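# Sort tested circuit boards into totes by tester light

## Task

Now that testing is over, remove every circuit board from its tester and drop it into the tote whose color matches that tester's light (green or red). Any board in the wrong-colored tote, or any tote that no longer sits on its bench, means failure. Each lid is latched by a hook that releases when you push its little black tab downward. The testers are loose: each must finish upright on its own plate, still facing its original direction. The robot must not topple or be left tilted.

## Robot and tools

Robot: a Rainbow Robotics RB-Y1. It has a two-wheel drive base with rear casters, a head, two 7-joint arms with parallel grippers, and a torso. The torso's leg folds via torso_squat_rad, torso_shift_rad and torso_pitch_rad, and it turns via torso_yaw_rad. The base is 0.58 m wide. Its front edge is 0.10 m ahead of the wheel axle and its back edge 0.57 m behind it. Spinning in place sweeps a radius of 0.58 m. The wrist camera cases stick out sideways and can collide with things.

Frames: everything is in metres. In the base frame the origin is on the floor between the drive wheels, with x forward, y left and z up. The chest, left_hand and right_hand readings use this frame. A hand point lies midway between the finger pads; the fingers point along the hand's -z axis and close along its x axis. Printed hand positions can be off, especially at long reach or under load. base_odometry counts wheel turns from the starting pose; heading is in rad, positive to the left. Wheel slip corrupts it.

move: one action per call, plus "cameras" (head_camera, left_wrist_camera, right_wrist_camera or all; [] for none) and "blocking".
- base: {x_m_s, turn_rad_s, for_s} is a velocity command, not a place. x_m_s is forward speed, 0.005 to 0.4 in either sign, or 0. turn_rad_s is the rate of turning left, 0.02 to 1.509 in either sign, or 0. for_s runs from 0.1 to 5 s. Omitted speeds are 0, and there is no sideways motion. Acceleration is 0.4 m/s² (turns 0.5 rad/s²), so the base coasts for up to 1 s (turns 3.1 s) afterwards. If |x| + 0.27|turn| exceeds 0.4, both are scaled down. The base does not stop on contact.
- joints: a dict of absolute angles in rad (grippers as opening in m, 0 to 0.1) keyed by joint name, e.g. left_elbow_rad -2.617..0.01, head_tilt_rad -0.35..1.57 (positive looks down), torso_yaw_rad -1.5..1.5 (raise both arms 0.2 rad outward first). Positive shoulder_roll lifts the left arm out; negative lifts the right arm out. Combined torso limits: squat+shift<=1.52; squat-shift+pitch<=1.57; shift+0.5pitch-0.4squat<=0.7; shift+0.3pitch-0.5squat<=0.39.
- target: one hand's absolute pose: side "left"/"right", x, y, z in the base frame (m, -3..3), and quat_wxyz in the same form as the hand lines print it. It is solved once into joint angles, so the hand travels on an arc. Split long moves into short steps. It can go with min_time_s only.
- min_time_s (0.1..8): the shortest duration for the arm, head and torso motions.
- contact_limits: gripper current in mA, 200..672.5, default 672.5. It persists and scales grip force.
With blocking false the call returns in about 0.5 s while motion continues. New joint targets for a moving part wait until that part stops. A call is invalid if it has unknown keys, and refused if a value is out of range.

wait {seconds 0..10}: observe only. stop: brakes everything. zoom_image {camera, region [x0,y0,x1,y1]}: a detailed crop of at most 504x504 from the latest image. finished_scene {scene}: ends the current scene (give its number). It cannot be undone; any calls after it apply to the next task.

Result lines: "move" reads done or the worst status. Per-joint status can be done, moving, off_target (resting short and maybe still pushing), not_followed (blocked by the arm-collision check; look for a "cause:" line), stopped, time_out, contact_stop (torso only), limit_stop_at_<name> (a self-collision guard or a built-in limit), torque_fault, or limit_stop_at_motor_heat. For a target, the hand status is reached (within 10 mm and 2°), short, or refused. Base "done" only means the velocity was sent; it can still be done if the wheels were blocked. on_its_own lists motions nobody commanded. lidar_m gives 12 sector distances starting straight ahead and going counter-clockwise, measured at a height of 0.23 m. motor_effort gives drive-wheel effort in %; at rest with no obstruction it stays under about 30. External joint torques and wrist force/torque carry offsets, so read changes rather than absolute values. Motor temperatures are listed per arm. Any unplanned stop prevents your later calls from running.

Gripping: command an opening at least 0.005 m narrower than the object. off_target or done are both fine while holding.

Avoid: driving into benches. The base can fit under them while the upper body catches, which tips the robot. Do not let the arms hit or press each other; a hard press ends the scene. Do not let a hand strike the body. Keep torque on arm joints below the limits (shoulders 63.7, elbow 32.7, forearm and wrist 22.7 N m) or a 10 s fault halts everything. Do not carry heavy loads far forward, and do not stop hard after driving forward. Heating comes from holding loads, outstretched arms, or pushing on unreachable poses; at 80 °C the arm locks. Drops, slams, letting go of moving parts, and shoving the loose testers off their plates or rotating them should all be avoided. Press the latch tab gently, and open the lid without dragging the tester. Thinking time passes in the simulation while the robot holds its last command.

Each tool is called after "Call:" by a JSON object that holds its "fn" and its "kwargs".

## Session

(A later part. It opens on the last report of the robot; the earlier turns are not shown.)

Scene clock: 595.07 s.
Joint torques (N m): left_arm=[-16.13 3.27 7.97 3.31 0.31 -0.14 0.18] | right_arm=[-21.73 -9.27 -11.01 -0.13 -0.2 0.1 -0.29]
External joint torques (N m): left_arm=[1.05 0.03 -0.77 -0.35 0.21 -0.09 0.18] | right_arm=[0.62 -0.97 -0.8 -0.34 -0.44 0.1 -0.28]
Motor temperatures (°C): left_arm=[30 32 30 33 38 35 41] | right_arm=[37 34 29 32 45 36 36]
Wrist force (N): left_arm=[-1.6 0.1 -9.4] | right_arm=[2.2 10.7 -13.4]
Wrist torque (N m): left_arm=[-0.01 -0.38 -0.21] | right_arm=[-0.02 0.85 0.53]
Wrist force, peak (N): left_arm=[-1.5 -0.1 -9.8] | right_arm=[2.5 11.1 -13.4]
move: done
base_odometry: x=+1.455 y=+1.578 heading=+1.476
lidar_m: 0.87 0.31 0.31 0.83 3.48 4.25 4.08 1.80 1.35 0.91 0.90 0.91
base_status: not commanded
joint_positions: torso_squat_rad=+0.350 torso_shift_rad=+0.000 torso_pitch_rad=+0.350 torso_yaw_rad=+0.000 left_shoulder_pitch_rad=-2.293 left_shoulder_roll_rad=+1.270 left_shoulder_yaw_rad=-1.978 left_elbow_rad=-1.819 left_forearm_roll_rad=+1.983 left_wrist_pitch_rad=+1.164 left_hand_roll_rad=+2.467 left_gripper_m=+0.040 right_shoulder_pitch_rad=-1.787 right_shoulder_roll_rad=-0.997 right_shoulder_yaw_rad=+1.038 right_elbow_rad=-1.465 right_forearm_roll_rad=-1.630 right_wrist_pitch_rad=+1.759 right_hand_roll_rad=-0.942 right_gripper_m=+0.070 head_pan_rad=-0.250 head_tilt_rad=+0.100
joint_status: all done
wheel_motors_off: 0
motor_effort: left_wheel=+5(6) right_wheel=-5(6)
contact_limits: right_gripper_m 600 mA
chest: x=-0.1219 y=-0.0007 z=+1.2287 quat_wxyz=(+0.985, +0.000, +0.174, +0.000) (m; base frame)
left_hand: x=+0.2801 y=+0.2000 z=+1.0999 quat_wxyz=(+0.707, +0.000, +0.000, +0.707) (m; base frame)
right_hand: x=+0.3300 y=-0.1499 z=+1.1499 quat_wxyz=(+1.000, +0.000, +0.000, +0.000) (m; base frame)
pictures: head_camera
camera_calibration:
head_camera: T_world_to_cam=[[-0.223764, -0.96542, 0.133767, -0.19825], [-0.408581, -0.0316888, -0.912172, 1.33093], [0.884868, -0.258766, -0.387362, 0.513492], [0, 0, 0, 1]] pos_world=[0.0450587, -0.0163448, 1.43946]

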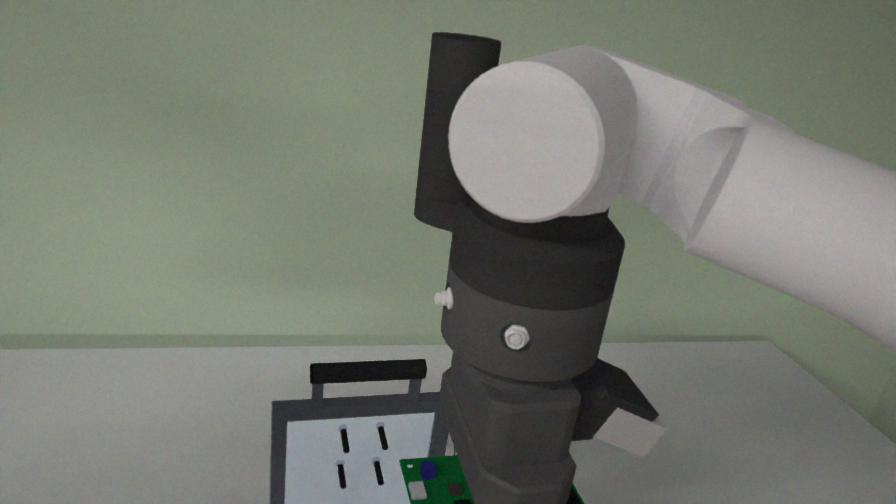

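Call:
{"fn": "move", "kwargs": {"base": {"x_m_s":-0.3,"for_s":2.1}, "cameras": ["head_camera"]}}

Call:
{"fn": "move", "kwargs": {"joints": {"torso_pitch_rad":0.0,"head_tilt_rad":0.35}, "cameras": ["head_camera"]}}

Scene clock: 604.43 s.
Joint torques (N m): left_arm=[-16.05 3.15 8.22 3.36 0.26 -0.06 0.17] | right_arm=[-21.53 -8.57 -10.63 0.29 -0.14 0.07 -0.23]
External joint torques (N m): left_arm=[1.13 -0.08 -0.52 -0.3 0.16 -0.01 0.17] | right_arm=[0.82 -0.27 -0.42 0.07 -0.38 0.08 -0.23]
Motor temperatures (°C): left_arm=[30 32 30 33 38 35 41] | right_arm=[37 34 29 32 45 36 36]
Wrist force (N): left_arm=[-1.7 -0.1 -9.6] | right_arm=[2.2 10.5 -13.0]
Wrist torque (N m): left_arm=[0.00 -0.39 -0.21] | right_arm=[0.00 0.86 0.53]
Wrist force, peak (N): left_arm=[-1.5 -0.1 -9.7] | right_arm=[2.6 10.9 -13.6]
move: done
base_odometry: x=+1.396 y=+0.951 heading=+1.477
lidar_m: 0.88 0.88 1.16 3.34 3.51 3.54 3.45 1.77 1.32 1.29 1.20 1.24
base_status: done (sent for 2.1 of 2.1 s)
joint_positions: torso_squat_rad=+0.350 torso_shift_rad=+0.000 torso_pitch_rad=+0.350 torso_yaw_rad=+0.000 left_shoulder_pitch_rad=-2.293 left_shoulder_roll_rad=+1.270 left_shoulder_yaw_rad=-1.978 left_elbow_rad=-1.819 left_forearm_roll_rad=+1.983 left_wrist_pitch_rad=+1.164 left_hand_roll_rad=+2.467 left_gripper_m=+0.040 right_shoulder_pitch_rad=-1.787 right_shoulder_roll_rad=-0.998 right_shoulder_yaw_rad=+1.038 right_elbow_rad=-1.465 right_forearm_roll_rad=-1.630 right_wrist_pitch_rad=+1.759 right_hand_roll_rad=-0.942 right_gripper_m=+0.070 head_pan_rad=-0.250 head_tilt_rad=+0.100
joint_status: not commanded
wheel_motors_off: 0
motor_effort: left_wheel=+4(22) right_wheel=+0(23)
contact_limits: right_gripper_m 600 mA
chest: x=-0.1220 y=-0.0007 z=+1.2287 quat_wxyz=(+0.985, +0.000, +0.174, +0.000) (m; base frame)
left_hand: x=+0.2801 y=+0.1999 z=+1.1000 quat_wxyz=(+0.707, +0.000, +0.000, +0.707) (m; base frame)
right_hand: x=+0.3299 y=-0.1499 z=+1.1501 quat_wxyz=(+1.000, +0.000, +0.000, +0.000) (m; base frame)
pictures: head_camera
camera_calibration:
head_camera: T_world_to_cam=[[-0.223787, -0.96542, 0.133733, -0.198233], [-0.408442, -0.0316881, -0.912234, 1.33099], [0.884927, -0.258768, -0.387226, 0.513414], [0, 0, 0, 1]] pos_world=[0.0449368, -0.0163467, 1.43949]

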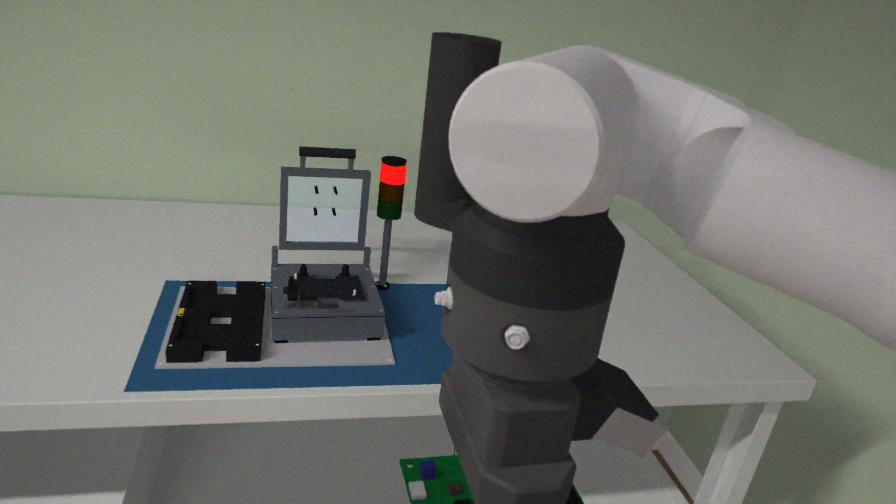

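Scene clock: 606.43 s.
Joint torques (N m): left_arm=[-14.56 1.46 7.51 5.62 -0.09 -0.37 0.21] | right_arm=[-19.57 -7.26 -9.79 2.24 0.55 -0.4 -0.3]
External joint torques (N m): left_arm=[1.13 -0.03 -0.75 -0.37 0.28 0.1 0.21] | right_arm=[1.17 -0.44 -0.44 -0.02 -0.23 0.02 -0.32]
Motor temperatures (°C): left_arm=[30 32 30 33 38 35 41] | right_arm=[37 34 29 32 45 36 36]
Wrist force (N): left_arm=[-1.4 2.1 -9.0] | right_arm=[-0.2 10.8 -13.0]
Wrist torque (N m): left_arm=[-0.11 -0.37 -0.21] | right_arm=[-0.05 0.74 0.49]
Wrist force, peak (N): left_arm=[-1.5 0.2 -9.9] | right_arm=[2.6 11.1 -13.7]
move: done
base_odometry: x=+1.396 y=+0.951 heading=+1.477
lidar_m: 0.88 0.88 1.17 3.35 3.50 3.54 3.45 1.78 1.33 1.29 1.19 1.23
base_status: not commanded
joint_positions: torso_squat_rad=+0.350 torso_shift_rad=+0.000 torso_pitch_rad=+0.000 torso_yaw_rad=+0.000 left_shoulder_pitch_rad=-2.293 left_shoulder_roll_rad=+1.270 left_shoulder_yaw_rad=-1.978 left_elbow_rad=-1.819 left_forearm_roll_rad=+1.983 left_wrist_pitch_rad=+1.164 left_hand_roll_rad=+2.467 left_gripper_m=+0.040 right_shoulder_pitch_rad=-1.787 right_shoulder_roll_rad=-0.998 right_shoulder_yaw_rad=+1.038 right_elbow_rad=-1.465 right_forearm_roll_rad=-1.630 right_wrist_pitch_rad=+1.759 right_hand_roll_rad=-0.942 right_gripper_m=+0.070 head_pan_rad=-0.250 head_tilt_rad=+0.350
joint_status: all done
wheel_motors_off: 0
motor_effort: left_wheel=+5(6) right_wheel=-3(4)
contact_limits: right_gripper_m 600 mA
chest: x=-0.2281 y=-0.0007 z=+1.2475 quat_wxyz=(+1.000, +0.000, +0.000, +0.000) (m; base frame)
left_hand: x=+0.1938 y=+0.1998 z=+1.2644 quat_wxyz=(+0.696, -0.123, -0.123, +0.696) (m; base frame)
right_hand: x=+0.2234 y=-0.1500 z=+1.3285 quat_wxyz=(+0.985, +0.000, -0.174, +0.000) (m; base frame)
pictures: head_camera
camera_calibration:
head_camera: T_world_to_cam=[[-0.244082, -0.968482, 0.0496706, -0.12469], [-0.308024, 0.0288589, -0.950941, 1.37199], [0.919535, -0.247408, -0.305359, 0.570328], [0, 0, 0, 1]] pos_world=[-0.132266, -0.0192509, 1.48503]

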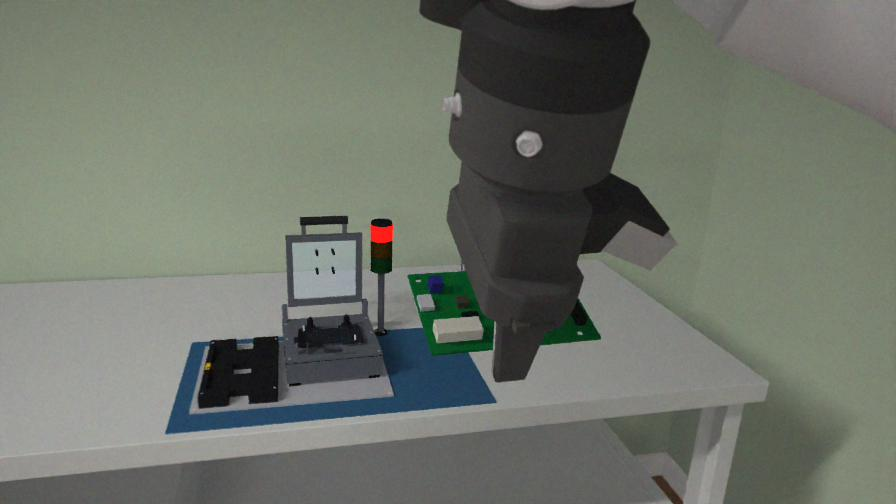

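Call:
{"fn": "move", "kwargs": {"base": {"turn_rad_s":0.5,"for_s":4.556}, "joints": {"head_pan_rad":0.0}, "cameras": ["head_camera"]}}

Call:
{"fn": "move", "kwargs": {"base": {"x_m_s":0.35,"for_s":4.0}, "cameras": ["head_camera","right_wrist_camera"]}}

Scene clock: 619.77 s.
Joint torques (N m): left_arm=[-14.58 1.32 7.63 5.58 -0.12 -0.48 0.14] | right_arm=[-19.46 -7.17 -9.63 2.33 0.51 -0.38 -0.25]
External joint torques (N m): left_arm=[1.11 -0.18 -0.63 -0.42 0.26 -0.01 0.14] | right_arm=[1.27 -0.35 -0.28 0.07 -0.27 0.05 -0.27]
Motor temperatures (°C): left_arm=[30 32 30 33 38 35 41] | right_arm=[37 34 29 32 45 36 36]
Wrist force (N): left_arm=[-1.6 2.3 -8.8] | right_arm=[-0.2 10.3 -13.0]
Wrist torque (N m): left_arm=[-0.15 -0.37 -0.21] | right_arm=[0.01 0.72 0.49]
Wrist force, peak (N): left_arm=[-1.4 2.4 -9.4] | right_arm=[-0.4 10.9 -13.4]
move: done
base_odometry: x=+1.396 y=+0.951 heading=-2.524
lidar_m: 3.78 3.53 2.76 1.50 1.26 1.26 1.19 1.55 0.90 0.98 2.54 3.35
base_status: done (sent for 4.57 of 4.57 s)
joint_positions: torso_squat_rad=+0.350 torso_shift_rad=+0.000 torso_pitch_rad=+0.000 torso_yaw_rad=+0.000 left_shoulder_pitch_rad=-2.293 left_shoulder_roll_rad=+1.270 left_shoulder_yaw_rad=-1.978 left_elbow_rad=-1.819 left_forearm_roll_rad=+1.983 left_wrist_pitch_rad=+1.164 left_hand_roll_rad=+2.467 left_gripper_m=+0.040 right_shoulder_pitch_rad=-1.787 right_shoulder_roll_rad=-0.998 right_shoulder_yaw_rad=+1.038 right_elbow_rad=-1.465 right_forearm_roll_rad=-1.630 right_wrist_pitch_rad=+1.759 right_hand_roll_rad=-0.942 right_gripper_m=+0.070 head_pan_rad=+0.000 head_tilt_rad=+0.350
joint_status: all done
wheel_motors_off: 0
motor_effort: left_wheel=+1(30) right_wheel=+4(27)
contact_limits: right_gripper_m 600 mA
chest: x=-0.2281 y=-0.0008 z=+1.2475 quat_wxyz=(+1.000, +0.000, +0.000, +0.000) (m; base frame)
left_hand: x=+0.1938 y=+0.1998 z=+1.2644 quat_wxyz=(+0.696, -0.123, -0.123, +0.696) (m; base frame)
right_hand: x=+0.2234 y=-0.1501 z=+1.3285 quat_wxyz=(+0.985, +0.000, -0.174, +0.000) (m; base frame)
pictures: head_camera
camera_calibration:
head_camera: T_world_to_cam=[[0.00302595, -0.998763, 0.0496225, -0.0737724], [-0.305398, -0.048175, -0.951005, 1.37256], [0.95222, -0.012277, -0.305167, 0.576975], [0, 0, 0, 1]] pos_world=[-0.130007, -0.000474592, 1.48505]

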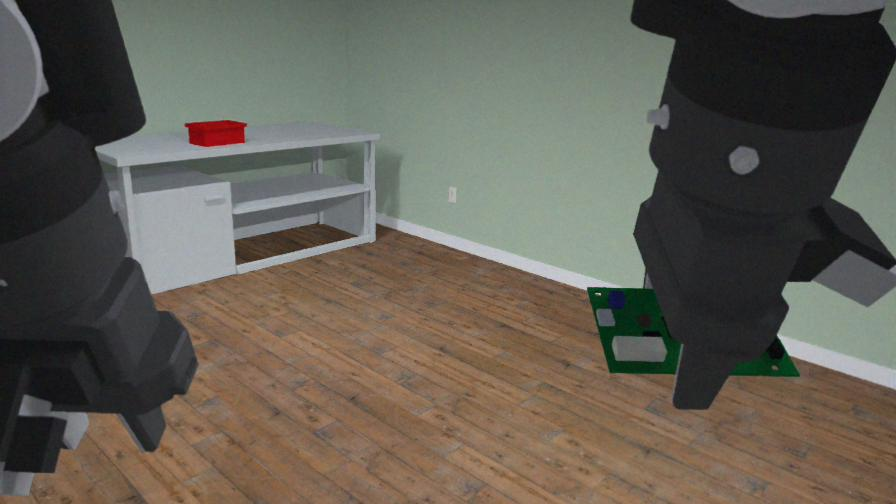

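Scene clock: 625.13 s.
Joint torques (N m): left_arm=[-14.67 1.15 7.51 5.54 -0.18 -0.39 0.14] | right_arm=[-19.42 -7.23 -9.67 2.29 0.51 -0.34 -0.34]
External joint torques (N m): left_arm=[1.03 -0.35 -0.75 -0.45 0.2 0.07 0.14] | right_arm=[1.31 -0.41 -0.32 0.03 -0.27 0.09 -0.36]
Motor temperatures (°C): left_arm=[30 32 30 33 38 35 41] | right_arm=[37 34 29 32 45 36 36]
Wrist force (N): left_arm=[-1.4 2.2 -9.1] | right_arm=[0.0 10.7 -12.9]
Wrist torque (N m): left_arm=[-0.13 -0.38 -0.20] | right_arm=[-0.03 0.73 0.51]
Wrist force, peak (N): left_arm=[-1.6 2.4 -9.4] | right_arm=[0.0 10.9 -13.2]
move: done
base_odometry: x=+0.255 y=+0.139 heading=-2.523
lidar_m: 2.61 2.51 2.50 2.72 2.30 2.29 2.59 1.77 1.84 2.30 2.31 2.31
base_status: done (sent for 4 of 4 s)
joint_positions: torso_squat_rad=+0.350 torso_shift_rad=+0.000 torso_pitch_rad=+0.000 torso_yaw_rad=+0.000 left_shoulder_pitch_rad=-2.293 left_shoulder_roll_rad=+1.270 left_shoulder_yaw_rad=-1.978 left_elbow_rad=-1.819 left_forearm_roll_rad=+1.983 left_wrist_pitch_rad=+1.164 left_hand_roll_rad=+2.467 left_gripper_m=+0.040 right_shoulder_pitch_rad=-1.788 right_shoulder_roll_rad=-0.998 right_shoulder_yaw_rad=+1.038 right_elbow_rad=-1.465 right_forearm_roll_rad=-1.630 right_wrist_pitch_rad=+1.759 right_hand_roll_rad=-0.942 right_gripper_m=+0.070 head_pan_rad=+0.000 head_tilt_rad=+0.350
joint_status: not commanded
wheel_motors_off: 0
motor_effort: left_wheel=+1(30) right_wheel=-3(30)
contact_limits: right_gripper_m 600 mA
chest: x=-0.2280 y=-0.0008 z=+1.2475 quat_wxyz=(+1.000, +0.000, +0.000, +0.000) (m; base frame)
left_hand: x=+0.1939 y=+0.1998 z=+1.2644 quat_wxyz=(+0.696, -0.123, -0.123, +0.696) (m; base frame)
right_hand: x=+0.2235 y=-0.1501 z=+1.3285 quat_wxyz=(+0.985, +0.000, -0.174, +0.000) (m; base frame)
pictures: head_camera, right_wrist_camera
camera_calibration:
head_camera: T_world_to_cam=[[0.00303645, -0.998763, 0.0496276, -0.0737717], [-0.305552, -0.048181, -0.950956, 1.37249], [0.952171, -0.0122763, -0.30532, 0.577074], [0, 0, 0, 1]] pos_world=[-0.12988, -0.000467939, 1.48503]
right_wrist_camera: T_world_to_cam=[[-0.933239, 0.0202353, -0.358687, 0.690577], [-0.142296, 0.895936, 0.420773, -0.359497], [0.329875, 0.443721, -0.833243, 1.17152], [0, 0, 0, 1]] pos_world=[0.206863, -0.211716, 1.37513]

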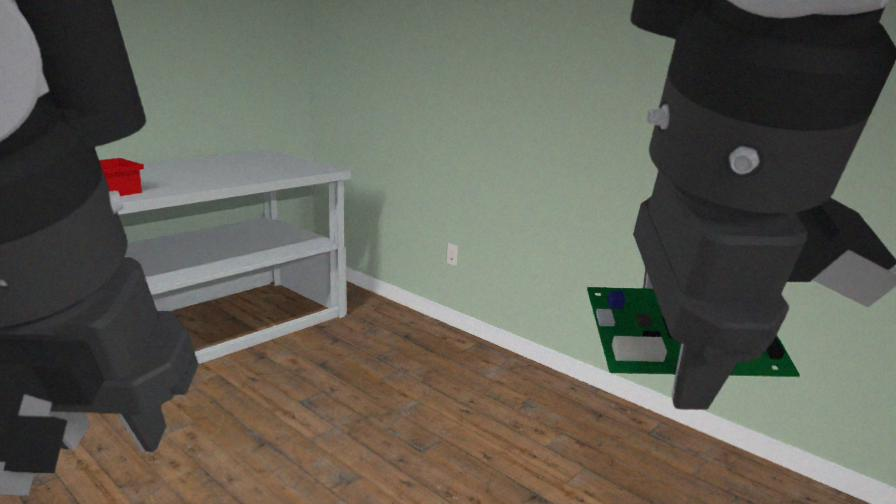

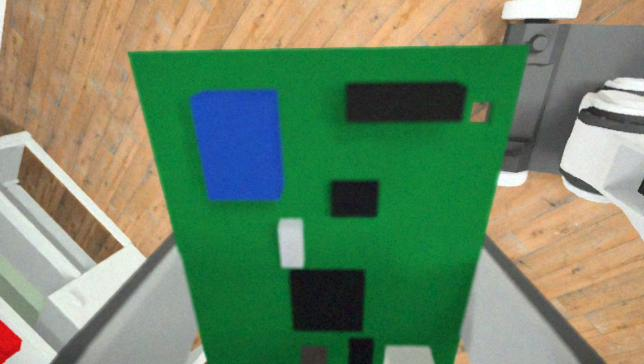

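Call:
{"fn": "move", "kwargs": {"base": {"x_m_s":0.35,"for_s":3.85}, "cameras": []}}

Call:
{"fn": "move", "kwargs": {"base": {"turn_rad_s":0.5,"for_s":1.71}, "joints": {"head_tilt_rad":0.4}, "cameras": ["head_camera"]}}

Scene clock: 642.17 s.
Joint torques (N m): left_arm=[-14.76 1.36 7.66 5.6 -0.1 -0.43 0.1] | right_arm=[-19.5 -7.47 -9.93 2.22 0.44 -0.31 -0.25]
External joint torques (N m): left_arm=[0.94 -0.14 -0.6 -0.39 0.27 0.04 0.11] | right_arm=[1.24 -0.65 -0.58 -0.04 -0.34 0.11 -0.27]
Motor temperatures (°C): left_arm=[30 32 30 33 38 35 41] | right_arm=[37 34 29 32 45 36 36]
Wrist force (N): left_arm=[-1.6 2.1 -9.0] | right_arm=[-0.1 10.6 -13.0]
Wrist torque (N m): left_arm=[-0.13 -0.40 -0.20] | right_arm=[-0.02 0.70 0.50]
Wrist force, peak (N): left_arm=[-1.4 2.3 -9.4] | right_arm=[0.2 10.7 -13.3]
move: done
base_odometry: x=-0.848 y=-0.646 heading=-2.523
lidar_m: 1.48 1.82 1.64 1.96 2.95 3.30 3.25 2.84 2.80 1.56 1.32 1.31
base_status: done (sent for 3.87 of 3.87 s)
joint_positions: torso_squat_rad=+0.350 torso_shift_rad=+0.000 torso_pitch_rad=+0.000 torso_yaw_rad=+0.000 left_shoulder_pitch_rad=-2.293 left_shoulder_roll_rad=+1.270 left_shoulder_yaw_rad=-1.978 left_elbow_rad=-1.819 left_forearm_roll_rad=+1.983 left_wrist_pitch_rad=+1.164 left_hand_roll_rad=+2.467 left_gripper_m=+0.040 right_shoulder_pitch_rad=-1.788 right_shoulder_roll_rad=-0.998 right_shoulder_yaw_rad=+1.038 right_elbow_rad=-1.465 right_forearm_roll_rad=-1.630 right_wrist_pitch_rad=+1.759 right_hand_roll_rad=-0.942 right_gripper_m=+0.070 head_pan_rad=+0.000 head_tilt_rad=+0.350
joint_status: not commanded
wheel_motors_off: 0
motor_effort: left_wheel=+1(29) right_wheel=-4(18)
contact_limits: right_gripper_m 600 mA
chest: x=-0.2280 y=-0.0008 z=+1.2475 quat_wxyz=(+1.000, +0.000, +0.000, +0.000) (m; base frame)
left_hand: x=+0.1939 y=+0.1998 z=+1.2644 quat_wxyz=(+0.696, -0.123, -0.123, +0.696) (m; base frame)
right_hand: x=+0.2235 y=-0.1501 z=+1.3285 quat_wxyz=(+0.985, +0.000, -0.174, +0.000) (m; base frame)
pictures: none
No camera images: "cameras" was empty.

Scene clock: 645.17 s.
Joint torques (N m): left_arm=[-14.64 1.36 7.55 5.47 -0.17 -0.43 0.17] | right_arm=[-19.26 -7.11 -9.61 2.25 0.54 -0.36 -0.28]
External joint torques (N m): left_arm=[1.06 -0.14 -0.71 -0.52 0.21 0.04 0.18] | right_arm=[1.48 -0.3 -0.26 -0.01 -0.24 0.07 -0.3]
Motor temperatures (°C): left_arm=[30 32 30 33 38 35 41] | right_arm=[37 34 29 32 45 36 36]
Wrist force (N): left_arm=[-1.4 2.1 -8.8] | right_arm=[-0.2 10.5 -12.7]
Wrist torque (N m): left_arm=[-0.11 -0.36 -0.20] | right_arm=[-0.02 0.73 0.50]
Wrist force, peak (N): left_arm=[-1.6 2.1 -9.3] | right_arm=[0.1 10.8 -13.2]
move: done
base_odometry: x=-0.848 y=-0.645 heading=-1.673
lidar_m: 1.63 1.69 2.79 3.30 3.43 2.82 2.77 1.87 1.38 1.34 1.37 1.83
base_status: done (sent for 1.7 of 1.7 s)
joint_positions: torso_squat_rad=+0.350 torso_shift_rad=+0.000 torso_pitch_rad=+0.000 torso_yaw_rad=+0.000 left_shoulder_pitch_rad=-2.293 left_shoulder_roll_rad=+1.270 left_shoulder_yaw_rad=-1.978 left_elbow_rad=-1.819 left_forearm_roll_rad=+1.983 left_wrist_pitch_rad=+1.164 left_hand_roll_rad=+2.467 left_gripper_m=+0.040 right_shoulder_pitch_rad=-1.788 right_shoulder_roll_rad=-0.998 right_shoulder_yaw_rad=+1.038 right_elbow_rad=-1.465 right_forearm_roll_rad=-1.630 right_wrist_pitch_rad=+1.759 right_hand_roll_rad=-0.942 right_gripper_m=+0.070 head_pan_rad=+0.000 head_tilt_rad=+0.400
joint_status: all done
wheel_motors_off: 0
motor_effort: left_wheel=+0(29) right_wheel=+1(27)
contact_limits: right_gripper_m 600 mA
chest: x=-0.2280 y=-0.0008 z=+1.2475 quat_wxyz=(+1.000, +0.000, +0.000, +0.000) (m; base frame)
left_hand: x=+0.1939 y=+0.1998 z=+1.2644 quat_wxyz=(+0.696, -0.123, -0.123, +0.696) (m; base frame)
right_hand: x=+0.2235 y=-0.1501 z=+1.3285 quat_wxyz=(+0.985, +0.000, -0.174, +0.000) (m; base frame)
pictures: head_camera
camera_calibration:
head_camera: T_world_to_cam=[[0.00555648, -0.998763, 0.0494056, -0.0729365], [-0.352669, -0.048189, -0.934506, 1.33897], [0.935731, -0.0122313, -0.352501, 0.642001], [0, 0, 0, 1]] pos_world=[-0.128122, -0.000470283, 1.48118]

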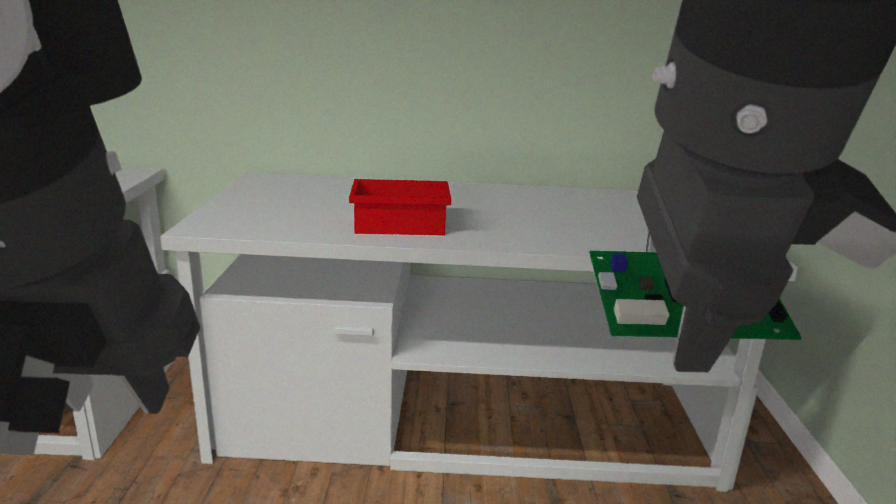

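Call:
{"fn": "move", "kwargs": {"base": {"turn_rad_s":0.2,"for_s":0.85}, "cameras": []}}

Call:
{"fn": "move", "kwargs": {"base": {"x_m_s":0.3,"for_s":3.3}, "cameras": []}}

Call:
{"fn": "move", "kwargs": {"base": {"turn_rad_s":-0.2,"for_s":0.85}, "joints": {"head_tilt_rad":0.6}, "cameras": ["head_camera","right_wrist_camera"]}}

Scene clock: 656.90 s.
Joint torques (N m): left_arm=[-14.81 1.32 7.46 5.62 -0.17 -0.48 0.11] | right_arm=[-19.58 -7.16 -9.6 2.29 0.46 -0.34 -0.29]
External joint torques (N m): left_arm=[0.89 -0.17 -0.81 -0.38 0.21 -0.01 0.11] | right_arm=[1.16 -0.35 -0.25 0.04 -0.32 0.09 -0.31]
Motor temperatures (°C): left_arm=[30 32 30 33 38 35 41] | right_arm=[36 34 29 32 45 36 36]
Wrist force (N): left_arm=[-1.6 2.3 -9.0] | right_arm=[-0.1 10.3 -12.8]
Wrist torque (N m): left_arm=[-0.13 -0.40 -0.21] | right_arm=[0.00 0.72 0.48]
Wrist force, peak (N): left_arm=[-1.4 2.2 -9.3] | right_arm=[0.1 10.9 -13.2]
move: done
base_odometry: x=-0.848 y=-0.645 heading=-1.500
lidar_m: 1.64 1.77 2.82 3.30 3.66 2.82 2.76 1.63 1.33 1.33 1.46 1.83
base_status: done (sent for 0.87 of 0.87 s)
joint_positions: torso_squat_rad=+0.350 torso_shift_rad=+0.000 torso_pitch_rad=+0.000 torso_yaw_rad=+0.000 left_shoulder_pitch_rad=-2.293 left_shoulder_roll_rad=+1.270 left_shoulder_yaw_rad=-1.978 left_elbow_rad=-1.819 left_forearm_roll_rad=+1.983 left_wrist_pitch_rad=+1.164 left_hand_roll_rad=+2.467 left_gripper_m=+0.040 right_shoulder_pitch_rad=-1.788 right_shoulder_roll_rad=-0.998 right_shoulder_yaw_rad=+1.038 right_elbow_rad=-1.465 right_forearm_roll_rad=-1.630 right_wrist_pitch_rad=+1.759 right_hand_roll_rad=-0.942 right_gripper_m=+0.070 head_pan_rad=+0.000 head_tilt_rad=+0.400
joint_status: not commanded
wheel_motors_off: 0
motor_effort: left_wheel=+0(18) right_wheel=+2(24)
contact_limits: right_gripper_m 600 mA
chest: x=-0.2280 y=-0.0008 z=+1.2475 quat_wxyz=(+1.000, +0.000, +0.000, +0.000) (m; base frame)
left_hand: x=+0.1939 y=+0.1998 z=+1.2644 quat_wxyz=(+0.696, -0.123, -0.123, +0.696) (m; base frame)
right_hand: x=+0.2235 y=-0.1501 z=+1.3285 quat_wxyz=(+0.985, +0.000, -0.174, +0.000) (m; base frame)
pictures: none
No camera images: "cameras" was empty.

Scene clock: 661.23 s.
Joint torques (N m): left_arm=[-14.6 1.31 7.52 5.51 -0.16 -0.42 0.13] | right_arm=[-19.32 -7.41 -9.64 2.19 0.56 -0.31 -0.28]
External joint torques (N m): left_arm=[1.1 -0.18 -0.75 -0.49 0.22 0.05 0.14] | right_arm=[1.42 -0.6 -0.28 -0.07 -0.22 0.11 -0.29]
Motor temperatures (°C): left_arm=[30 32 30 33 38 35 41] | right_arm=[36 34 29 32 45 36 36]
Wrist force (N): left_arm=[-1.4 2.0 -9.0] | right_arm=[0.0 10.6 -13.3]
Wrist torque (N m): left_arm=[-0.10 -0.37 -0.20] | right_arm=[-0.03 0.75 0.50]
Wrist force, peak (N): left_arm=[-1.2 2.1 -9.4] | right_arm=[0.1 10.9 -13.5]
move: done
base_odometry: x=-0.778 y=-1.633 heading=-1.500
lidar_m: 0.65 0.73 1.13 3.10 3.46 3.73 3.54 1.84 1.52 1.52 1.26 1.32
base_status: done (sent for 3.3 of 3.3 s)
joint_positions: torso_squat_rad=+0.350 torso_shift_rad=+0.000 torso_pitch_rad=+0.000 torso_yaw_rad=+0.000 left_shoulder_pitch_rad=-2.293 left_shoulder_roll_rad=+1.270 left_shoulder_yaw_rad=-1.978 left_elbow_rad=-1.819 left_forearm_roll_rad=+1.983 left_wrist_pitch_rad=+1.164 left_hand_roll_rad=+2.467 left_gripper_m=+0.040 right_shoulder_pitch_rad=-1.788 right_shoulder_roll_rad=-0.998 right_shoulder_yaw_rad=+1.038 right_elbow_rad=-1.465 right_forearm_roll_rad=-1.630 right_wrist_pitch_rad=+1.759 right_hand_roll_rad=-0.942 right_gripper_m=+0.070 head_pan_rad=+0.000 head_tilt_rad=+0.400
joint_status: not commanded
wheel_motors_off: 0
motor_effort: left_wheel=+1(29) right_wheel=-3(29)
contact_limits: right_gripper_m 600 mA
chest: x=-0.2279 y=-0.0008 z=+1.2475 quat_wxyz=(+1.000, +0.000, +0.000, +0.000) (m; base frame)
left_hand: x=+0.1940 y=+0.1998 z=+1.2643 quat_wxyz=(+0.696, -0.123, -0.123, +0.696) (m; base frame)
right_hand: x=+0.2236 y=-0.1501 z=+1.3284 quat_wxyz=(+0.985, +0.000, -0.174, +0.000) (m; base frame)
pictures: none
No camera images: "cameras" was empty.

Scene clock: 662.87 s.
Joint torques (N m): left_arm=[-14.64 1.16 7.58 5.61 -0.17 -0.39 0.13] | right_arm=[-19.31 -7.33 -9.56 2.19 0.49 -0.37 -0.28]
External joint torques (N m): left_arm=[1.06 -0.33 -0.68 -0.39 0.21 0.08 0.13] | right_arm=[1.43 -0.51 -0.21 -0.06 -0.29 0.06 -0.3]
Motor temperatures (°C): left_arm=[30 32 30 33 38 35 41] | right_arm=[36 34 29 32 45 36 36]
Wrist force (N): left_arm=[-1.2 2.1 -9.1] | right_arm=[-0.2 10.5 -12.8]
Wrist torque (N m): left_arm=[-0.12 -0.35 -0.19] | right_arm=[-0.01 0.71 0.50]
Wrist force, peak (N): left_arm=[-1.6 2.2 -9.2] | right_arm=[-0.2 11.0 -13.1]
move: done
base_odometry: x=-0.778 y=-1.633 heading=-1.673
lidar_m: 0.64 0.68 1.14 2.52 3.25 3.75 3.73 2.14 1.57 1.52 1.25 1.34
base_status: done (sent for 0.87 of 0.87 s)
joint_positions: torso_squat_rad=+0.350 torso_shift_rad=+0.000 torso_pitch_rad=+0.000 torso_yaw_rad=+0.000 left_shoulder_pitch_rad=-2.293 left_shoulder_roll_rad=+1.270 left_shoulder_yaw_rad=-1.978 left_elbow_rad=-1.819 left_forearm_roll_rad=+1.983 left_wrist_pitch_rad=+1.164 left_hand_roll_rad=+2.467 left_gripper_m=+0.040 right_shoulder_pitch_rad=-1.788 right_shoulder_roll_rad=-0.998 right_shoulder_yaw_rad=+1.038 right_elbow_rad=-1.465 right_forearm_roll_rad=-1.630 right_wrist_pitch_rad=+1.759 right_hand_roll_rad=-0.942 right_gripper_m=+0.070 head_pan_rad=+0.000 head_tilt_rad=+0.600
joint_status: all done
wheel_motors_off: 0
motor_effort: left_wheel=-1(27) right_wheel=-4(24)
contact_limits: right_gripper_m 600 mA
chest: x=-0.2280 y=-0.0007 z=+1.2475 quat_wxyz=(+1.000, +0.000, +0.000, +0.000) (m; base frame)
left_hand: x=+0.1939 y=+0.1998 z=+1.2643 quat_wxyz=(+0.696, -0.123, -0.123, +0.696) (m; base frame)
right_hand: x=+0.2235 y=-0.1501 z=+1.3285 quat_wxyz=(+0.985, +0.000, -0.174, +0.000) (m; base frame)
pictures: head_camera, right_wrist_camera
camera_calibration:
head_camera: T_world_to_cam=[[0.0154553, -0.99876, 0.0473249, -0.0678521], [-0.531353, -0.0482982, -0.845773, 1.17373], [0.84701, -0.0120745, -0.53144, 0.882706], [0, 0, 0, 1]] pos_world=[-0.122945, -0.000420462, 1.46503]
right_wrist_camera: T_world_to_cam=[[-0.933249, 0.0202226, -0.358661, 0.690563], [-0.142291, 0.895942, 0.420763, -0.359503], [0.329848, 0.44371, -0.833259, 1.17152], [0, 0, 0, 1]] pos_world=[0.206889, -0.211686, 1.37512]

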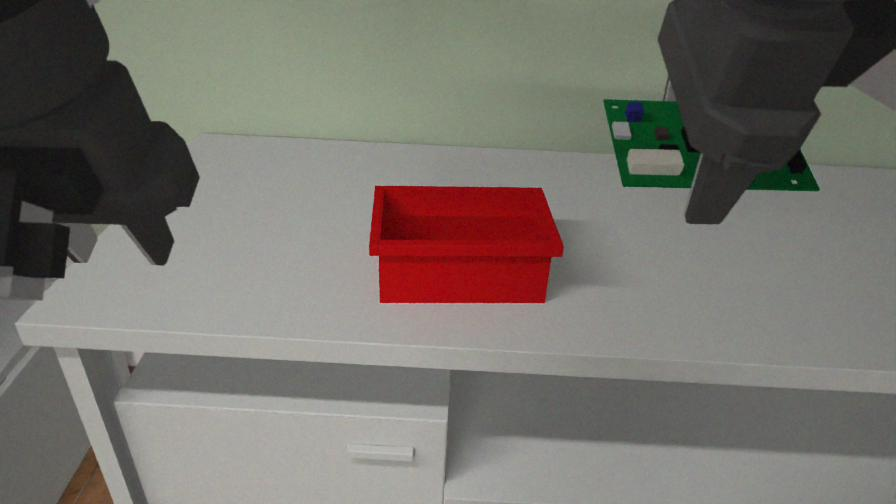

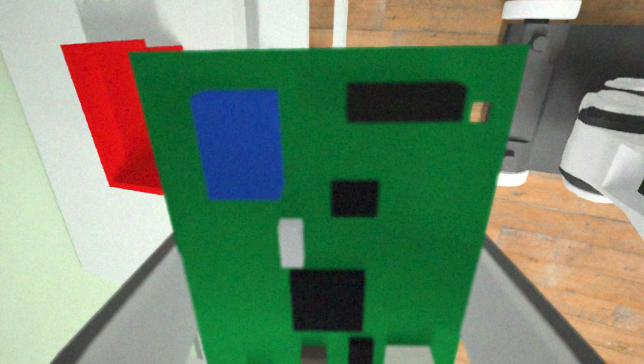

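Call:
{"fn": "move", "kwargs": {"base": {"x_m_s":0.2,"for_s":1.6}, "cameras": []}}

Call:
{"fn": "move", "kwargs": {"joints": {"torso_pitch_rad":0.35,"head_tilt_rad":0.75}, "cameras": []}}

Call:
{"fn": "move", "kwargs": {"target": {"side":"right","x":0.44,"y":-0.05,"z":1.12,"quat_wxyz":[1,0,0,0]}, "min_time_s": 2, "cameras": ["head_camera","right_wrist_camera"]}}

Scene clock: 677.13 s.
Joint torques (N m): left_arm=[-14.62 1.5 7.64 5.64 -0.19 -0.4 0.2] | right_arm=[-19.33 -7.23 -9.64 2.32 0.49 -0.37 -0.23]
External joint torques (N m): left_arm=[1.08 0 -0.62 -0.36 0.18 0.07 0.21] | right_arm=[1.4 -0.42 -0.28 0.06 -0.29 0.06 -0.25]
Motor temperatures (°C): left_arm=[30 32 30 33 38 35 41] | right_arm=[36 34 29 32 45 36 36]
Wrist force (N): left_arm=[-1.6 2.2 -9.0] | right_arm=[-0.2 10.6 -13.0]
Wrist torque (N m): left_arm=[-0.11 -0.40 -0.21] | right_arm=[-0.03 0.73 0.49]
Wrist force, peak (N): left_arm=[-1.7 2.4 -9.2] | right_arm=[-0.3 10.9 -13.2]
move: done
base_odometry: x=-0.810 y=-1.951 heading=-1.673
lidar_m: 0.33 0.34 0.49 2.13 3.25 4.11 4.05 2.13 1.57 1.14 1.17 1.04
base_status: done (sent for 1.6 of 1.6 s)
joint_positions: torso_squat_rad=+0.350 torso_shift_rad=+0.000 torso_pitch_rad=+0.000 torso_yaw_rad=+0.000 left_shoulder_pitch_rad=-2.293 left_shoulder_roll_rad=+1.270 left_shoulder_yaw_rad=-1.978 left_elbow_rad=-1.819 left_forearm_roll_rad=+1.983 left_wrist_pitch_rad=+1.164 left_hand_roll_rad=+2.467 left_gripper_m=+0.040 right_shoulder_pitch_rad=-1.788 right_shoulder_roll_rad=-0.998 right_shoulder_yaw_rad=+1.038 right_elbow_rad=-1.465 right_forearm_roll_rad=-1.630 right_wrist_pitch_rad=+1.759 right_hand_roll_rad=-0.942 right_gripper_m=+0.070 head_pan_rad=+0.000 head_tilt_rad=+0.600
joint_status: not commanded
wheel_motors_off: 0
motor_effort: left_wheel=-3(28) right_wheel=+1(27)
contact_limits: right_gripper_m 600 mA
chest: x=-0.2280 y=-0.0007 z=+1.2475 quat_wxyz=(+1.000, +0.000, +0.000, +0.000) (m; base frame)
left_hand: x=+0.1939 y=+0.1998 z=+1.2644 quat_wxyz=(+0.696, -0.123, -0.123, +0.696) (m; base frame)
right_hand: x=+0.2235 y=-0.1501 z=+1.3285 quat_wxyz=(+0.985, +0.000, -0.174, +0.000) (m; base frame)
pictures: none
No camera images: "cameras" was empty.

Scene clock: 679.07 s.
Joint torques (N m): left_arm=[-16.03 3.09 8.35 3.28 0.35 -0.03 0.12] | right_arm=[-20.71 -8.41 -10.2 0.38 -0.11 -0.06 -0.32]
External joint torques (N m): left_arm=[1.15 -0.14 -0.39 -0.38 0.25 0.02 0.12] | right_arm=[1.63 -0.11 0.01 0.16 -0.35 -0.05 -0.32]
Motor temperatures (°C): left_arm=[30 32 30 33 38 35 41] | right_arm=[36 34 29 32 45 36 36]
Wrist force (N): left_arm=[-1.6 0.0 -9.6] | right_arm=[2.8 10.5 -13.3]
Wrist torque (N m): left_arm=[-0.01 -0.39 -0.20] | right_arm=[-0.02 0.91 0.52]
Wrist force, peak (N): left_arm=[-1.5 0.1 -9.8] | right_arm=[2.9 10.7 -13.8]
move: done
base_odometry: x=-0.810 y=-1.951 heading=-1.673
lidar_m: 0.33 0.34 0.48 2.12 3.25 4.11 4.05 2.13 1.57 1.14 1.16 1.04
base_status: not commanded
joint_positions: torso_squat_rad=+0.350 torso_shift_rad=+0.000 torso_pitch_rad=+0.350 torso_yaw_rad=+0.000 left_shoulder_pitch_rad=-2.293 left_shoulder_roll_rad=+1.270 left_shoulder_yaw_rad=-1.978 left_elbow_rad=-1.819 left_forearm_roll_rad=+1.983 left_wrist_pitch_rad=+1.164 left_hand_roll_rad=+2.467 left_gripper_m=+0.040 right_shoulder_pitch_rad=-1.788 right_shoulder_roll_rad=-0.998 right_shoulder_yaw_rad=+1.038 right_elbow_rad=-1.465 right_forearm_roll_rad=-1.631 right_wrist_pitch_rad=+1.759 right_hand_roll_rad=-0.942 right_gripper_m=+0.070 head_pan_rad=+0.000 head_tilt_rad=+0.750
joint_status: all done
wheel_motors_off: 0
motor_effort: left_wheel=-2(4) right_wheel=+2(4)
contact_limits: right_gripper_m 600 mA
chest: x=-0.1219 y=-0.0007 z=+1.2287 quat_wxyz=(+0.985, +0.000, +0.174, +0.000) (m; base frame)
left_hand: x=+0.2802 y=+0.1999 z=+1.0999 quat_wxyz=(+0.707, +0.000, +0.000, +0.707) (m; base frame)
right_hand: x=+0.3301 y=-0.1500 z=+1.1500 quat_wxyz=(+1.000, +0.000, +0.000, +0.000) (m; base frame)
pictures: none
No camera images: "cameras" was empty.

Scene clock: 681.43 s.
Joint torques (N m): left_arm=[-16.16 3 8.18 3.42 0.28 -0.03 0.22] | right_arm=[-25.07 -8.97 -1.69 -0.12 0.34 -0.49 0.09]
External joint torques (N m): left_arm=[1.02 -0.23 -0.56 -0.24 0.18 0.02 0.22] | right_arm=[2.08 0.51 0.82 1.06 0.05 -0.22 0.08]
Motor temperatures (°C): left_arm=[30 32 30 33 38 35 41] | right_arm=[36 34 29 32 45 36 36]
Wrist force (N): left_arm=[-1.1 -0.1 -9.3] | right_arm=[1.7 10.5 -13.4]
Wrist torque (N m): left_arm=[0.01 -0.33 -0.20] | right_arm=[-0.02 0.84 0.52]
Wrist force, peak (N): left_arm=[-1.6 0.2 -9.7] | right_arm=[1.4 10.9 -13.6]
move: short
base_odometry: x=-0.810 y=-1.951 heading=-1.673
lidar_m: 0.32 0.34 0.49 2.12 3.24 4.12 4.05 2.14 1.58 1.14 1.17 1.04
base_status: not commanded
joint_positions: torso_squat_rad=+0.350 torso_shift_rad=+0.000 torso_pitch_rad=+0.350 torso_yaw_rad=+0.000 left_shoulder_pitch_rad=-2.293 left_shoulder_roll_rad=+1.270 left_shoulder_yaw_rad=-1.978 left_elbow_rad=-1.819 left_forearm_roll_rad=+1.983 left_wrist_pitch_rad=+1.164 left_hand_roll_rad=+2.467 left_gripper_m=+0.040 right_shoulder_pitch_rad=-2.024 right_shoulder_roll_rad=-0.317 right_shoulder_yaw_rad=+1.108 right_elbow_rad=-0.267 right_forearm_roll_rad=-1.444 right_wrist_pitch_rad=+1.556 right_hand_roll_rad=-0.447 right_gripper_m=+0.070 head_pan_rad=+0.000 head_tilt_rad=+0.750
joint_status: all done
wheel_motors_off: 0
motor_effort: left_wheel=-3(4) right_wheel=+2(4)
contact_limits: right_gripper_m 600 mA
chest: x=-0.1219 y=-0.0007 z=+1.2287 quat_wxyz=(+0.985, +0.000, +0.174, +0.000) (m; base frame)
left_hand: x=+0.2801 y=+0.1999 z=+1.1000 quat_wxyz=(+0.707, +0.000, +0.000, +0.707) (m; base frame)
right_hand: x=+0.4393 y=-0.0502 z=+1.1202 quat_wxyz=(+0.998, +0.018, -0.056, +0.000) (m; base frame)
right_hand_status: short (checked arc, as near as the solve gets, planned for 2.0 s): 1 mm and 6.7 deg off. The place is met; only the turn is off.
pictures: head_camera, right_wrist_camera
camera_calibration:
head_camera: T_world_to_cam=[[0.0365938, -0.998752, 0.0340019, -0.0492422], [-0.871733, -0.0485389, -0.487571, 0.717446], [0.488613, -0.0117985, -0.872421, 1.18427], [0, 0, 0, 1]] pos_world=[0.0485738, -0.000384025, 1.38466]
right_wrist_camera: T_world_to_cam=[[-0.991641, 0.0228025, -0.126999, 0.581538], [-0.0405127, 0.879464, 0.474239, -0.436101], [0.122505, 0.47542, -0.871188, 1.0176], [0, 0, 0, 1]] pos_world=[0.434348, -0.113512, 1.16719]

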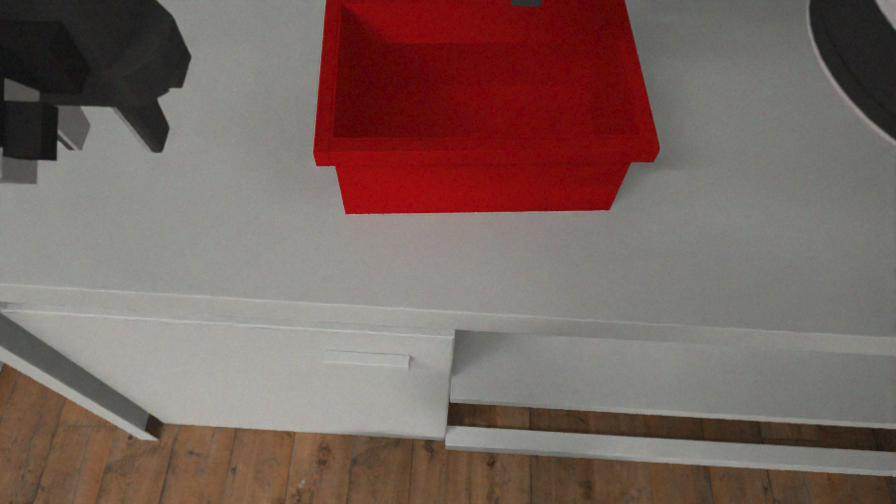

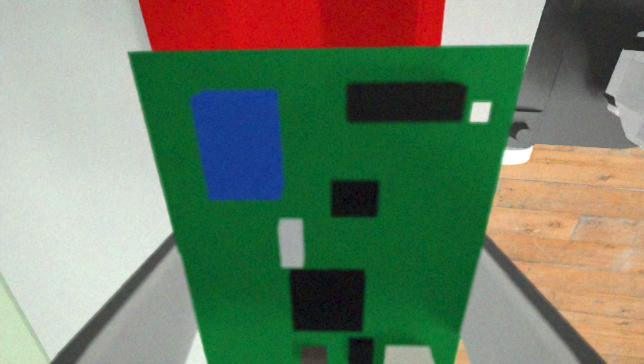

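Call:
{"fn": "move", "kwargs": {"base": {"x_m_s":0.1,"for_s":0.6}, "cameras": []}}

Call:
{"fn": "move", "kwargs": {"target": {"side":"right","x":0.405,"y":-0.045,"z":1.05,"quat_wxyz":[1,0,0,0]}, "min_time_s": 2, "cameras": ["head_camera","right_wrist_camera"]}}

Scene clock: 692.20 s.
Joint torques (N m): left_arm=[-15.96 3.01 8.09 3.38 0.25 -0.06 0.16] | right_arm=[-25.13 -8.85 -1.57 -0.45 0.27 -0.41 0.1]
External joint torques (N m): left_arm=[1.23 -0.22 -0.65 -0.28 0.15 0 0.16] | right_arm=[2.02 0.64 0.94 0.73 -0.02 -0.14 0.09]
Motor temperatures (°C): left_arm=[30 32 30 33 38 35 41] | right_arm=[37 34 29 32 45 36 36]
Wrist force (N): left_arm=[-1.5 0.0 -9.2] | right_arm=[1.9 10.3 -13.2]
Wrist torque (N m): left_arm=[-0.02 -0.36 -0.20] | right_arm=[-0.01 0.86 0.50]
Wrist force, peak (N): left_arm=[-1.5 0.1 -9.8] | right_arm=[1.8 10.9 -13.5]
move: done
base_odometry: x=-0.816 y=-2.011 heading=-1.673
lidar_m: 0.26 0.28 0.39 1.00 3.21 4.17 4.11 2.14 1.58 1.14 1.17 0.98
base_status: done (sent for 0.6 of 0.6 s)
joint_positions: torso_squat_rad=+0.350 torso_shift_rad=+0.000 torso_pitch_rad=+0.350 torso_yaw_rad=+0.000 left_shoulder_pitch_rad=-2.293 left_shoulder_roll_rad=+1.270 left_shoulder_yaw_rad=-1.978 left_elbow_rad=-1.819 left_forearm_roll_rad=+1.983 left_wrist_pitch_rad=+1.164 left_hand_roll_rad=+2.467 left_gripper_m=+0.040 right_shoulder_pitch_rad=-2.024 right_shoulder_roll_rad=-0.317 right_shoulder_yaw_rad=+1.108 right_elbow_rad=-0.267 right_forearm_roll_rad=-1.444 right_wrist_pitch_rad=+1.556 right_hand_roll_rad=-0.447 right_gripper_m=+0.070 head_pan_rad=+0.000 head_tilt_rad=+0.750
joint_status: not commanded
wheel_motors_off: 0
motor_effort: left_wheel=-3(19) right_wheel=-1(23)
contact_limits: right_gripper_m 600 mA
chest: x=-0.1219 y=-0.0007 z=+1.2287 quat_wxyz=(+0.985, +0.000, +0.174, +0.000) (m; base frame)
left_hand: x=+0.2802 y=+0.1999 z=+1.0999 quat_wxyz=(+0.707, +0.000, +0.000, +0.707) (m; base frame)
right_hand: x=+0.4394 y=-0.0502 z=+1.1201 quat_wxyz=(+0.998, +0.018, -0.056, +0.000) (m; base frame)
pictures: none
No camera images: "cameras" was empty.

Scene clock: 694.53 s.
Joint torques (N m): left_arm=[-15.97 2.88 8.1 3.43 0.36 -0.05 0.15] | right_arm=[-23.42 -10.33 -2.88 -1.37 0.36 0.2 -0.3]
External joint torques (N m): left_arm=[1.21 -0.36 -0.64 -0.23 0.26 0 0.15] | right_arm=[3.45 -1.52 1.06 -0.19 0.11 0.2 -0.3]
Motor temperatures (°C): left_arm=[30 32 30 33 38 35 41] | right_arm=[37 34 29 32 45 36 36]
Wrist force (N): left_arm=[-1.4 0.3 -9.6] | right_arm=[2.4 10.4 -13.5]
Wrist torque (N m): left_arm=[-0.04 -0.36 -0.21] | right_arm=[0.01 0.86 0.54]
Wrist force, peak (N): left_arm=[-1.6 0.1 -9.7] | right_arm=[2.1 10.7 -13.7]
move: done
base_odometry: x=-0.816 y=-2.011 heading=-1.673
lidar_m: 0.26 0.28 0.40 1.00 3.21 4.18 4.10 2.13 1.57 1.15 1.17 0.98
base_status: not commanded
joint_positions: torso_squat_rad=+0.350 torso_shift_rad=+0.000 torso_pitch_rad=+0.350 torso_yaw_rad=+0.000 left_shoulder_pitch_rad=-2.293 left_shoulder_roll_rad=+1.270 left_shoulder_yaw_rad=-1.978 left_elbow_rad=-1.819 left_forearm_roll_rad=+1.983 left_wrist_pitch_rad=+1.164 left_hand_roll_rad=+2.467 left_gripper_m=+0.040 right_shoulder_pitch_rad=-1.879 right_shoulder_roll_rad=-0.319 right_shoulder_yaw_rad=+1.129 right_elbow_rad=-0.431 right_forearm_roll_rad=-1.439 right_wrist_pitch_rad=+1.569 right_hand_roll_rad=-0.560 right_gripper_m=+0.070 head_pan_rad=+0.000 head_tilt_rad=+0.750
joint_status: all done
wheel_motors_off: 0
motor_effort: left_wheel=-2(4) right_wheel=-1(3)
contact_limits: right_gripper_m 600 mA
chest: x=-0.1219 y=-0.0007 z=+1.2287 quat_wxyz=(+0.985, +0.000, +0.174, +0.000) (m; base frame)
left_hand: x=+0.2802 y=+0.1999 z=+1.0999 quat_wxyz=(+0.707, +0.000, +0.000, +0.707) (m; base frame)
right_hand: x=+0.4050 y=-0.0446 z=+1.0503 quat_wxyz=(+1.000, -0.002, +0.006, +0.000) (m; base frame)
right_hand_status: reached (checked arc, planned for 2.0 s): 0 mm and 0.7 deg off.
pictures: head_camera, right_wrist_camera
camera_calibration:
head_camera: T_world_to_cam=[[0.0365953, -0.998752, 0.0340005, -0.0492412], [-0.871753, -0.0485391, -0.487535, 0.717422], [0.488576, -0.0117986, -0.872441, 1.18428], [0, 0, 0, 1]] pos_world=[0.0486076, -0.000383898, 1.38465]
right_wrist_camera: T_world_to_cam=[[-0.999798, 0.0193827, -0.00540597, 0.413949], [0.0150205, 0.897637, 0.440479, -0.395415], [0.0133903, 0.440309, -0.897747, 1.02881], [0, 0, 0, 1]] pos_world=[0.406029, -0.106077, 1.10002]

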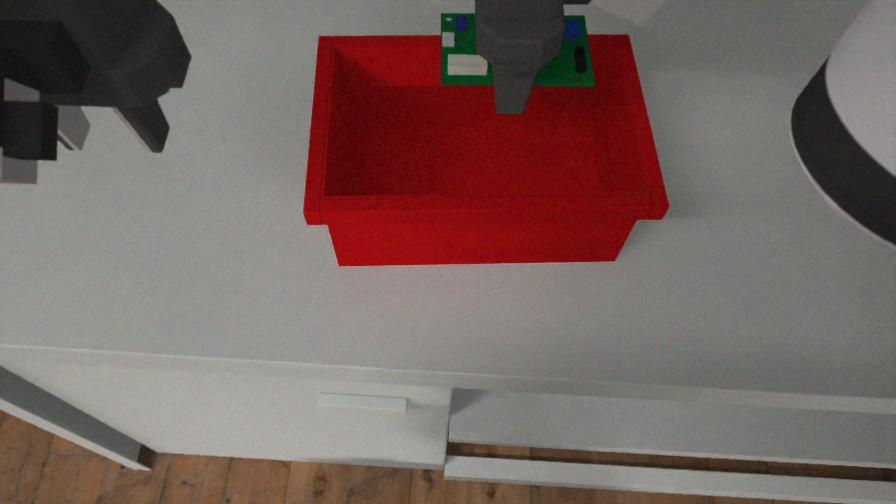

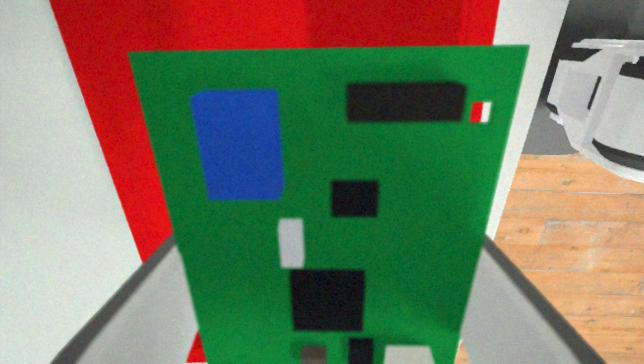

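Call:
{"fn": "move", "kwargs": {"target": {"side":"right","x":0.403,"y":-0.045,"z":0.97,"quat_wxyz":[1,0,0,0]}, "min_time_s": 1.5, "cameras": ["head_camera","right_wrist_camera"]}}

Scene clock: 702.40 s.
Joint torques (N m): left_arm=[-16.1 3.02 8.14 3.39 0.22 -0.05 0.09] | right_arm=[-23.13 -5.65 -2.18 -0.13 0.38 -0.39 0.42]
External joint torques (N m): left_arm=[1.08 -0.21 -0.6 -0.27 0.13 0 0.09] | right_arm=[3.31 2.3 0.98 1.08 0.12 -0.34 0.42]
Motor temperatures (°C): left_arm=[30 32 30 33 38 35 41] | right_arm=[37 34 29 32 45 36 36]
Wrist force (N): left_arm=[-1.5 -0.1 -9.2] | right_arm=[1.8 10.7 -13.3]
Wrist torque (N m): left_arm=[0.00 -0.36 -0.21] | right_arm=[-0.01 0.81 0.53]
Wrist force, peak (N): left_arm=[-1.8 0.0 -9.6] | right_arm=[2.5 10.8 -13.7]
move: done
base_odometry: x=-0.816 y=-2.011 heading=-1.673
lidar_m: 0.27 0.28 0.40 1.00 3.21 4.17 4.11 2.13 1.58 1.15 1.17 0.99
base_status: not commanded
joint_positions: torso_squat_rad=+0.350 torso_shift_rad=+0.000 torso_pitch_rad=+0.350 torso_yaw_rad=+0.000 left_shoulder_pitch_rad=-2.293 left_shoulder_roll_rad=+1.270 left_shoulder_yaw_rad=-1.978 left_elbow_rad=-1.819 left_forearm_roll_rad=+1.983 left_wrist_pitch_rad=+1.164 left_hand_roll_rad=+2.467 left_gripper_m=+0.040 right_shoulder_pitch_rad=-1.753 right_shoulder_roll_rad=-0.239 right_shoulder_yaw_rad=+1.159 right_elbow_rad=-0.348 right_forearm_roll_rad=-1.401 right_wrist_pitch_rad=+1.395 right_hand_roll_rad=-0.522 right_gripper_m=+0.070 head_pan_rad=+0.000 head_tilt_rad=+0.750
joint_status: all done
wheel_motors_off: 0
motor_effort: left_wheel=-2(4) right_wheel=-1(3)
contact_limits: right_gripper_m 600 mA
chest: x=-0.1219 y=-0.0007 z=+1.2287 quat_wxyz=(+0.985, +0.000, +0.174, +0.000) (m; base frame)
left_hand: x=+0.2802 y=+0.1999 z=+1.0999 quat_wxyz=(+0.707, +0.000, +0.000, +0.707) (m; base frame)
right_hand: x=+0.4026 y=-0.0454 z=+0.9704 quat_wxyz=(+1.000, +0.002, -0.005, +0.000) (m; base frame)
right_hand_status: reached (checked arc, planned for 1.5 s): 1 mm and 0.6 deg off.
pictures: head_camera, right_wrist_camera
camera_calibration:
head_camera: T_world_to_cam=[[0.0365951, -0.998752, 0.0340004, -0.0492411], [-0.871753, -0.0485389, -0.487535, 0.717422], [0.488576, -0.0117986, -0.872441, 1.18428], [0, 0, 0, 1]] pos_world=[0.0486078, -0.000383956, 1.38465]
right_wrist_camera: T_world_to_cam=[[-0.999421, 0.020931, -0.0268402, 0.431841], [0.00673089, 0.894529, 0.446959, -0.362663], [0.0333646, 0.446519, -0.894152, 0.946223], [0, 0, 0, 1]] pos_world=[0.402461, -0.107133, 1.01975]

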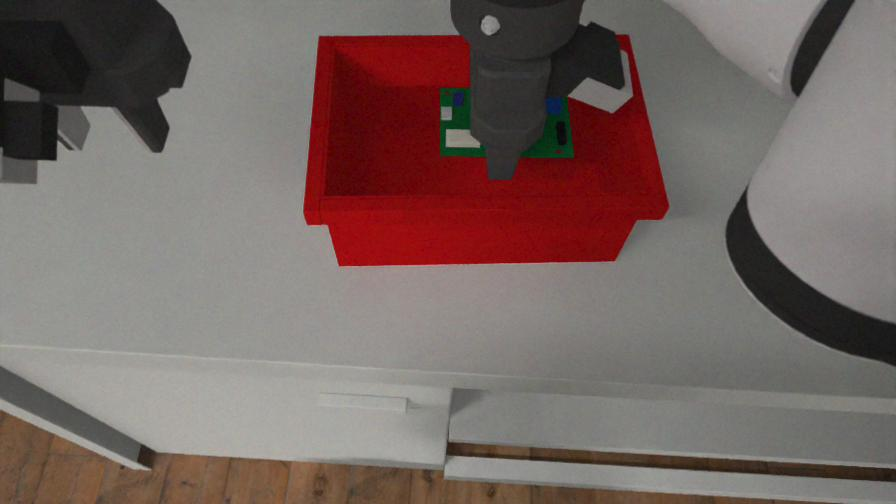

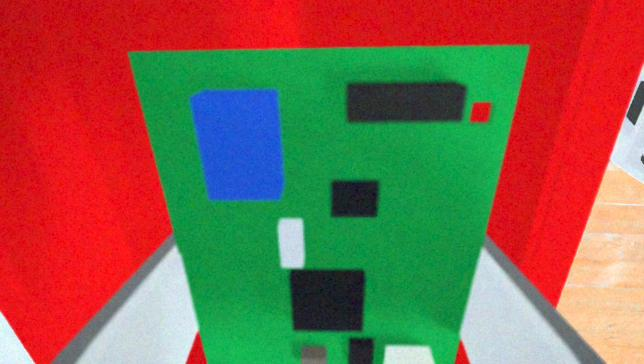

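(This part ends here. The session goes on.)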